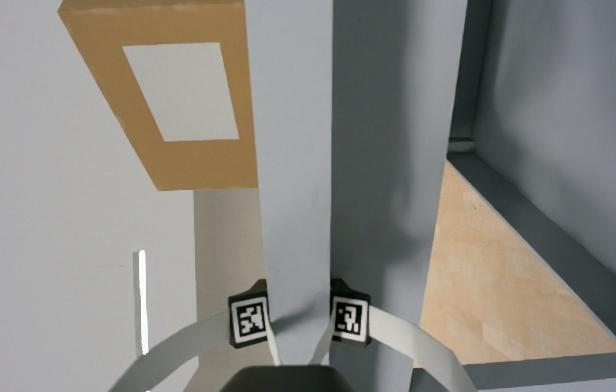

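Call:
move(r1={"base":{"translate_m":-0.15,"strafe_m":-0.08},"joints":{"wrist_yaw_rad":0.15},"speeds":{"wrist_yaw_rad":0.1},"pace":"slow","contact_limits":{"translate_m":0.3,"strafe_m":0.3}}, blocking=false, cameras=[])

Call:
wait(seconds=5, cameras=["r1_head_left_camera","r1_head_right_camera","r1_wrist_camera"])

r1: "contact_limits": translate_m and strafe_m are given together and make one move, which takes one limit: state it under one of them only
Scene clock: 1128.70 s.
r1.base_odometry: x=-0.042 y=+1.381 heading=+2.890
r1.turned_by_wheels: +0.000
r1.turned_by_imu: +0.000
r1.base_tilt: forward=-1.6 right=+1.3
r1.lidar_m: 0.63 0.55 0.69 1.93 2.23 2.40 2.31 2.45 2.69 1.89 0.86 0.52
r1.base_status: done
r1.joint_positions: lift_m=+0.686 arm_m=+0.187 wrist_yaw_rad=-0.002 wrist_pitch_rad=+0.006 wrist_roll_rad=+1.569 gripper_m=-0.029
r1.joint_status: all done
r1.measured_speeds: all 0
r1.motor_effort: lift_m=+19(19) arm_m=-4(4) wheel_0=-7(13) wheel_1=-4(8) wheel_2=-1(8)
r1.servo_current: wrist_yaw_rad=46(78) wrist_pitch_rad=52(59) wrist_roll_rad=39(78) gripper_m=52(65)
r1.contact_limits: arm_m 0; translate_m 0.3
r1.hand_pose: x=+0.6461 y=-0.0880 z=+0.8624 quat_wxyz=(+0.708, +0.706, +0.002, -0.003) (m; r1's base frame)
r1.wrist_depth_mm: - 375 377 111 169 170 - / - 430 436 120 180 - - / - 549 512 - 192 - - / - - - - 205 1576 - / - - - - 223 1618 - / - - 201 167 181 1661 1255 / - - 177 144 258 304 1138
r2.base_odometry: x=-1.979 y=-1.082 heading=-2.057
r2.turned_by_wheels: +0.000
r2.turned_by_imu: +0.000
r2.base_tilt: forward=-0.6 right=+0.0
r2.lidar_m: 0.71 0.69 4.58 4.92 1.74 1.04 0.91 0.93 1.00 0.89 0.89 0.97
r2.base_status: not commanded
r2.joint_positions: lift_m=+0.850 arm_m=+0.312 wrist_yaw_rad=+1.088 wrist_pitch_rad=+0.002 wrist_roll_rad=+0.000 gripper_m=-0.019
r2.joint_status: not commanded
r2.measured_speeds: all 0
r2.motor_effort: lift_m=+20(20) arm_m=-7(8) wheel_0=+1(1) wheel_1=-6(7) wheel_2=+12(12)
r2.servo_current: wrist_yaw_rad=78(85) wrist_pitch_rad=46(46) wrist_roll_rad=46(65) gripper_m=98(104)
r2.contact_limits: arm_m 0.1
r2.hand_pose: x=+0.6945 y=+0.2148 z=+1.0276 quat_wxyz=(+0.856, +0.000, +0.001, +0.517) (m; r2's base frame)
r2.wrist_depth_mm: - - - 171 220 193 174 / - - - 167 226 193 174 / - - - 174 224 195 175 / - - - 169 224 200 - / - - - 171 226 196 177 / - - - 171 179 190 178 / - - 147 - 224 185 178
pictures: none

not run: a call was refused earlier in this reply.


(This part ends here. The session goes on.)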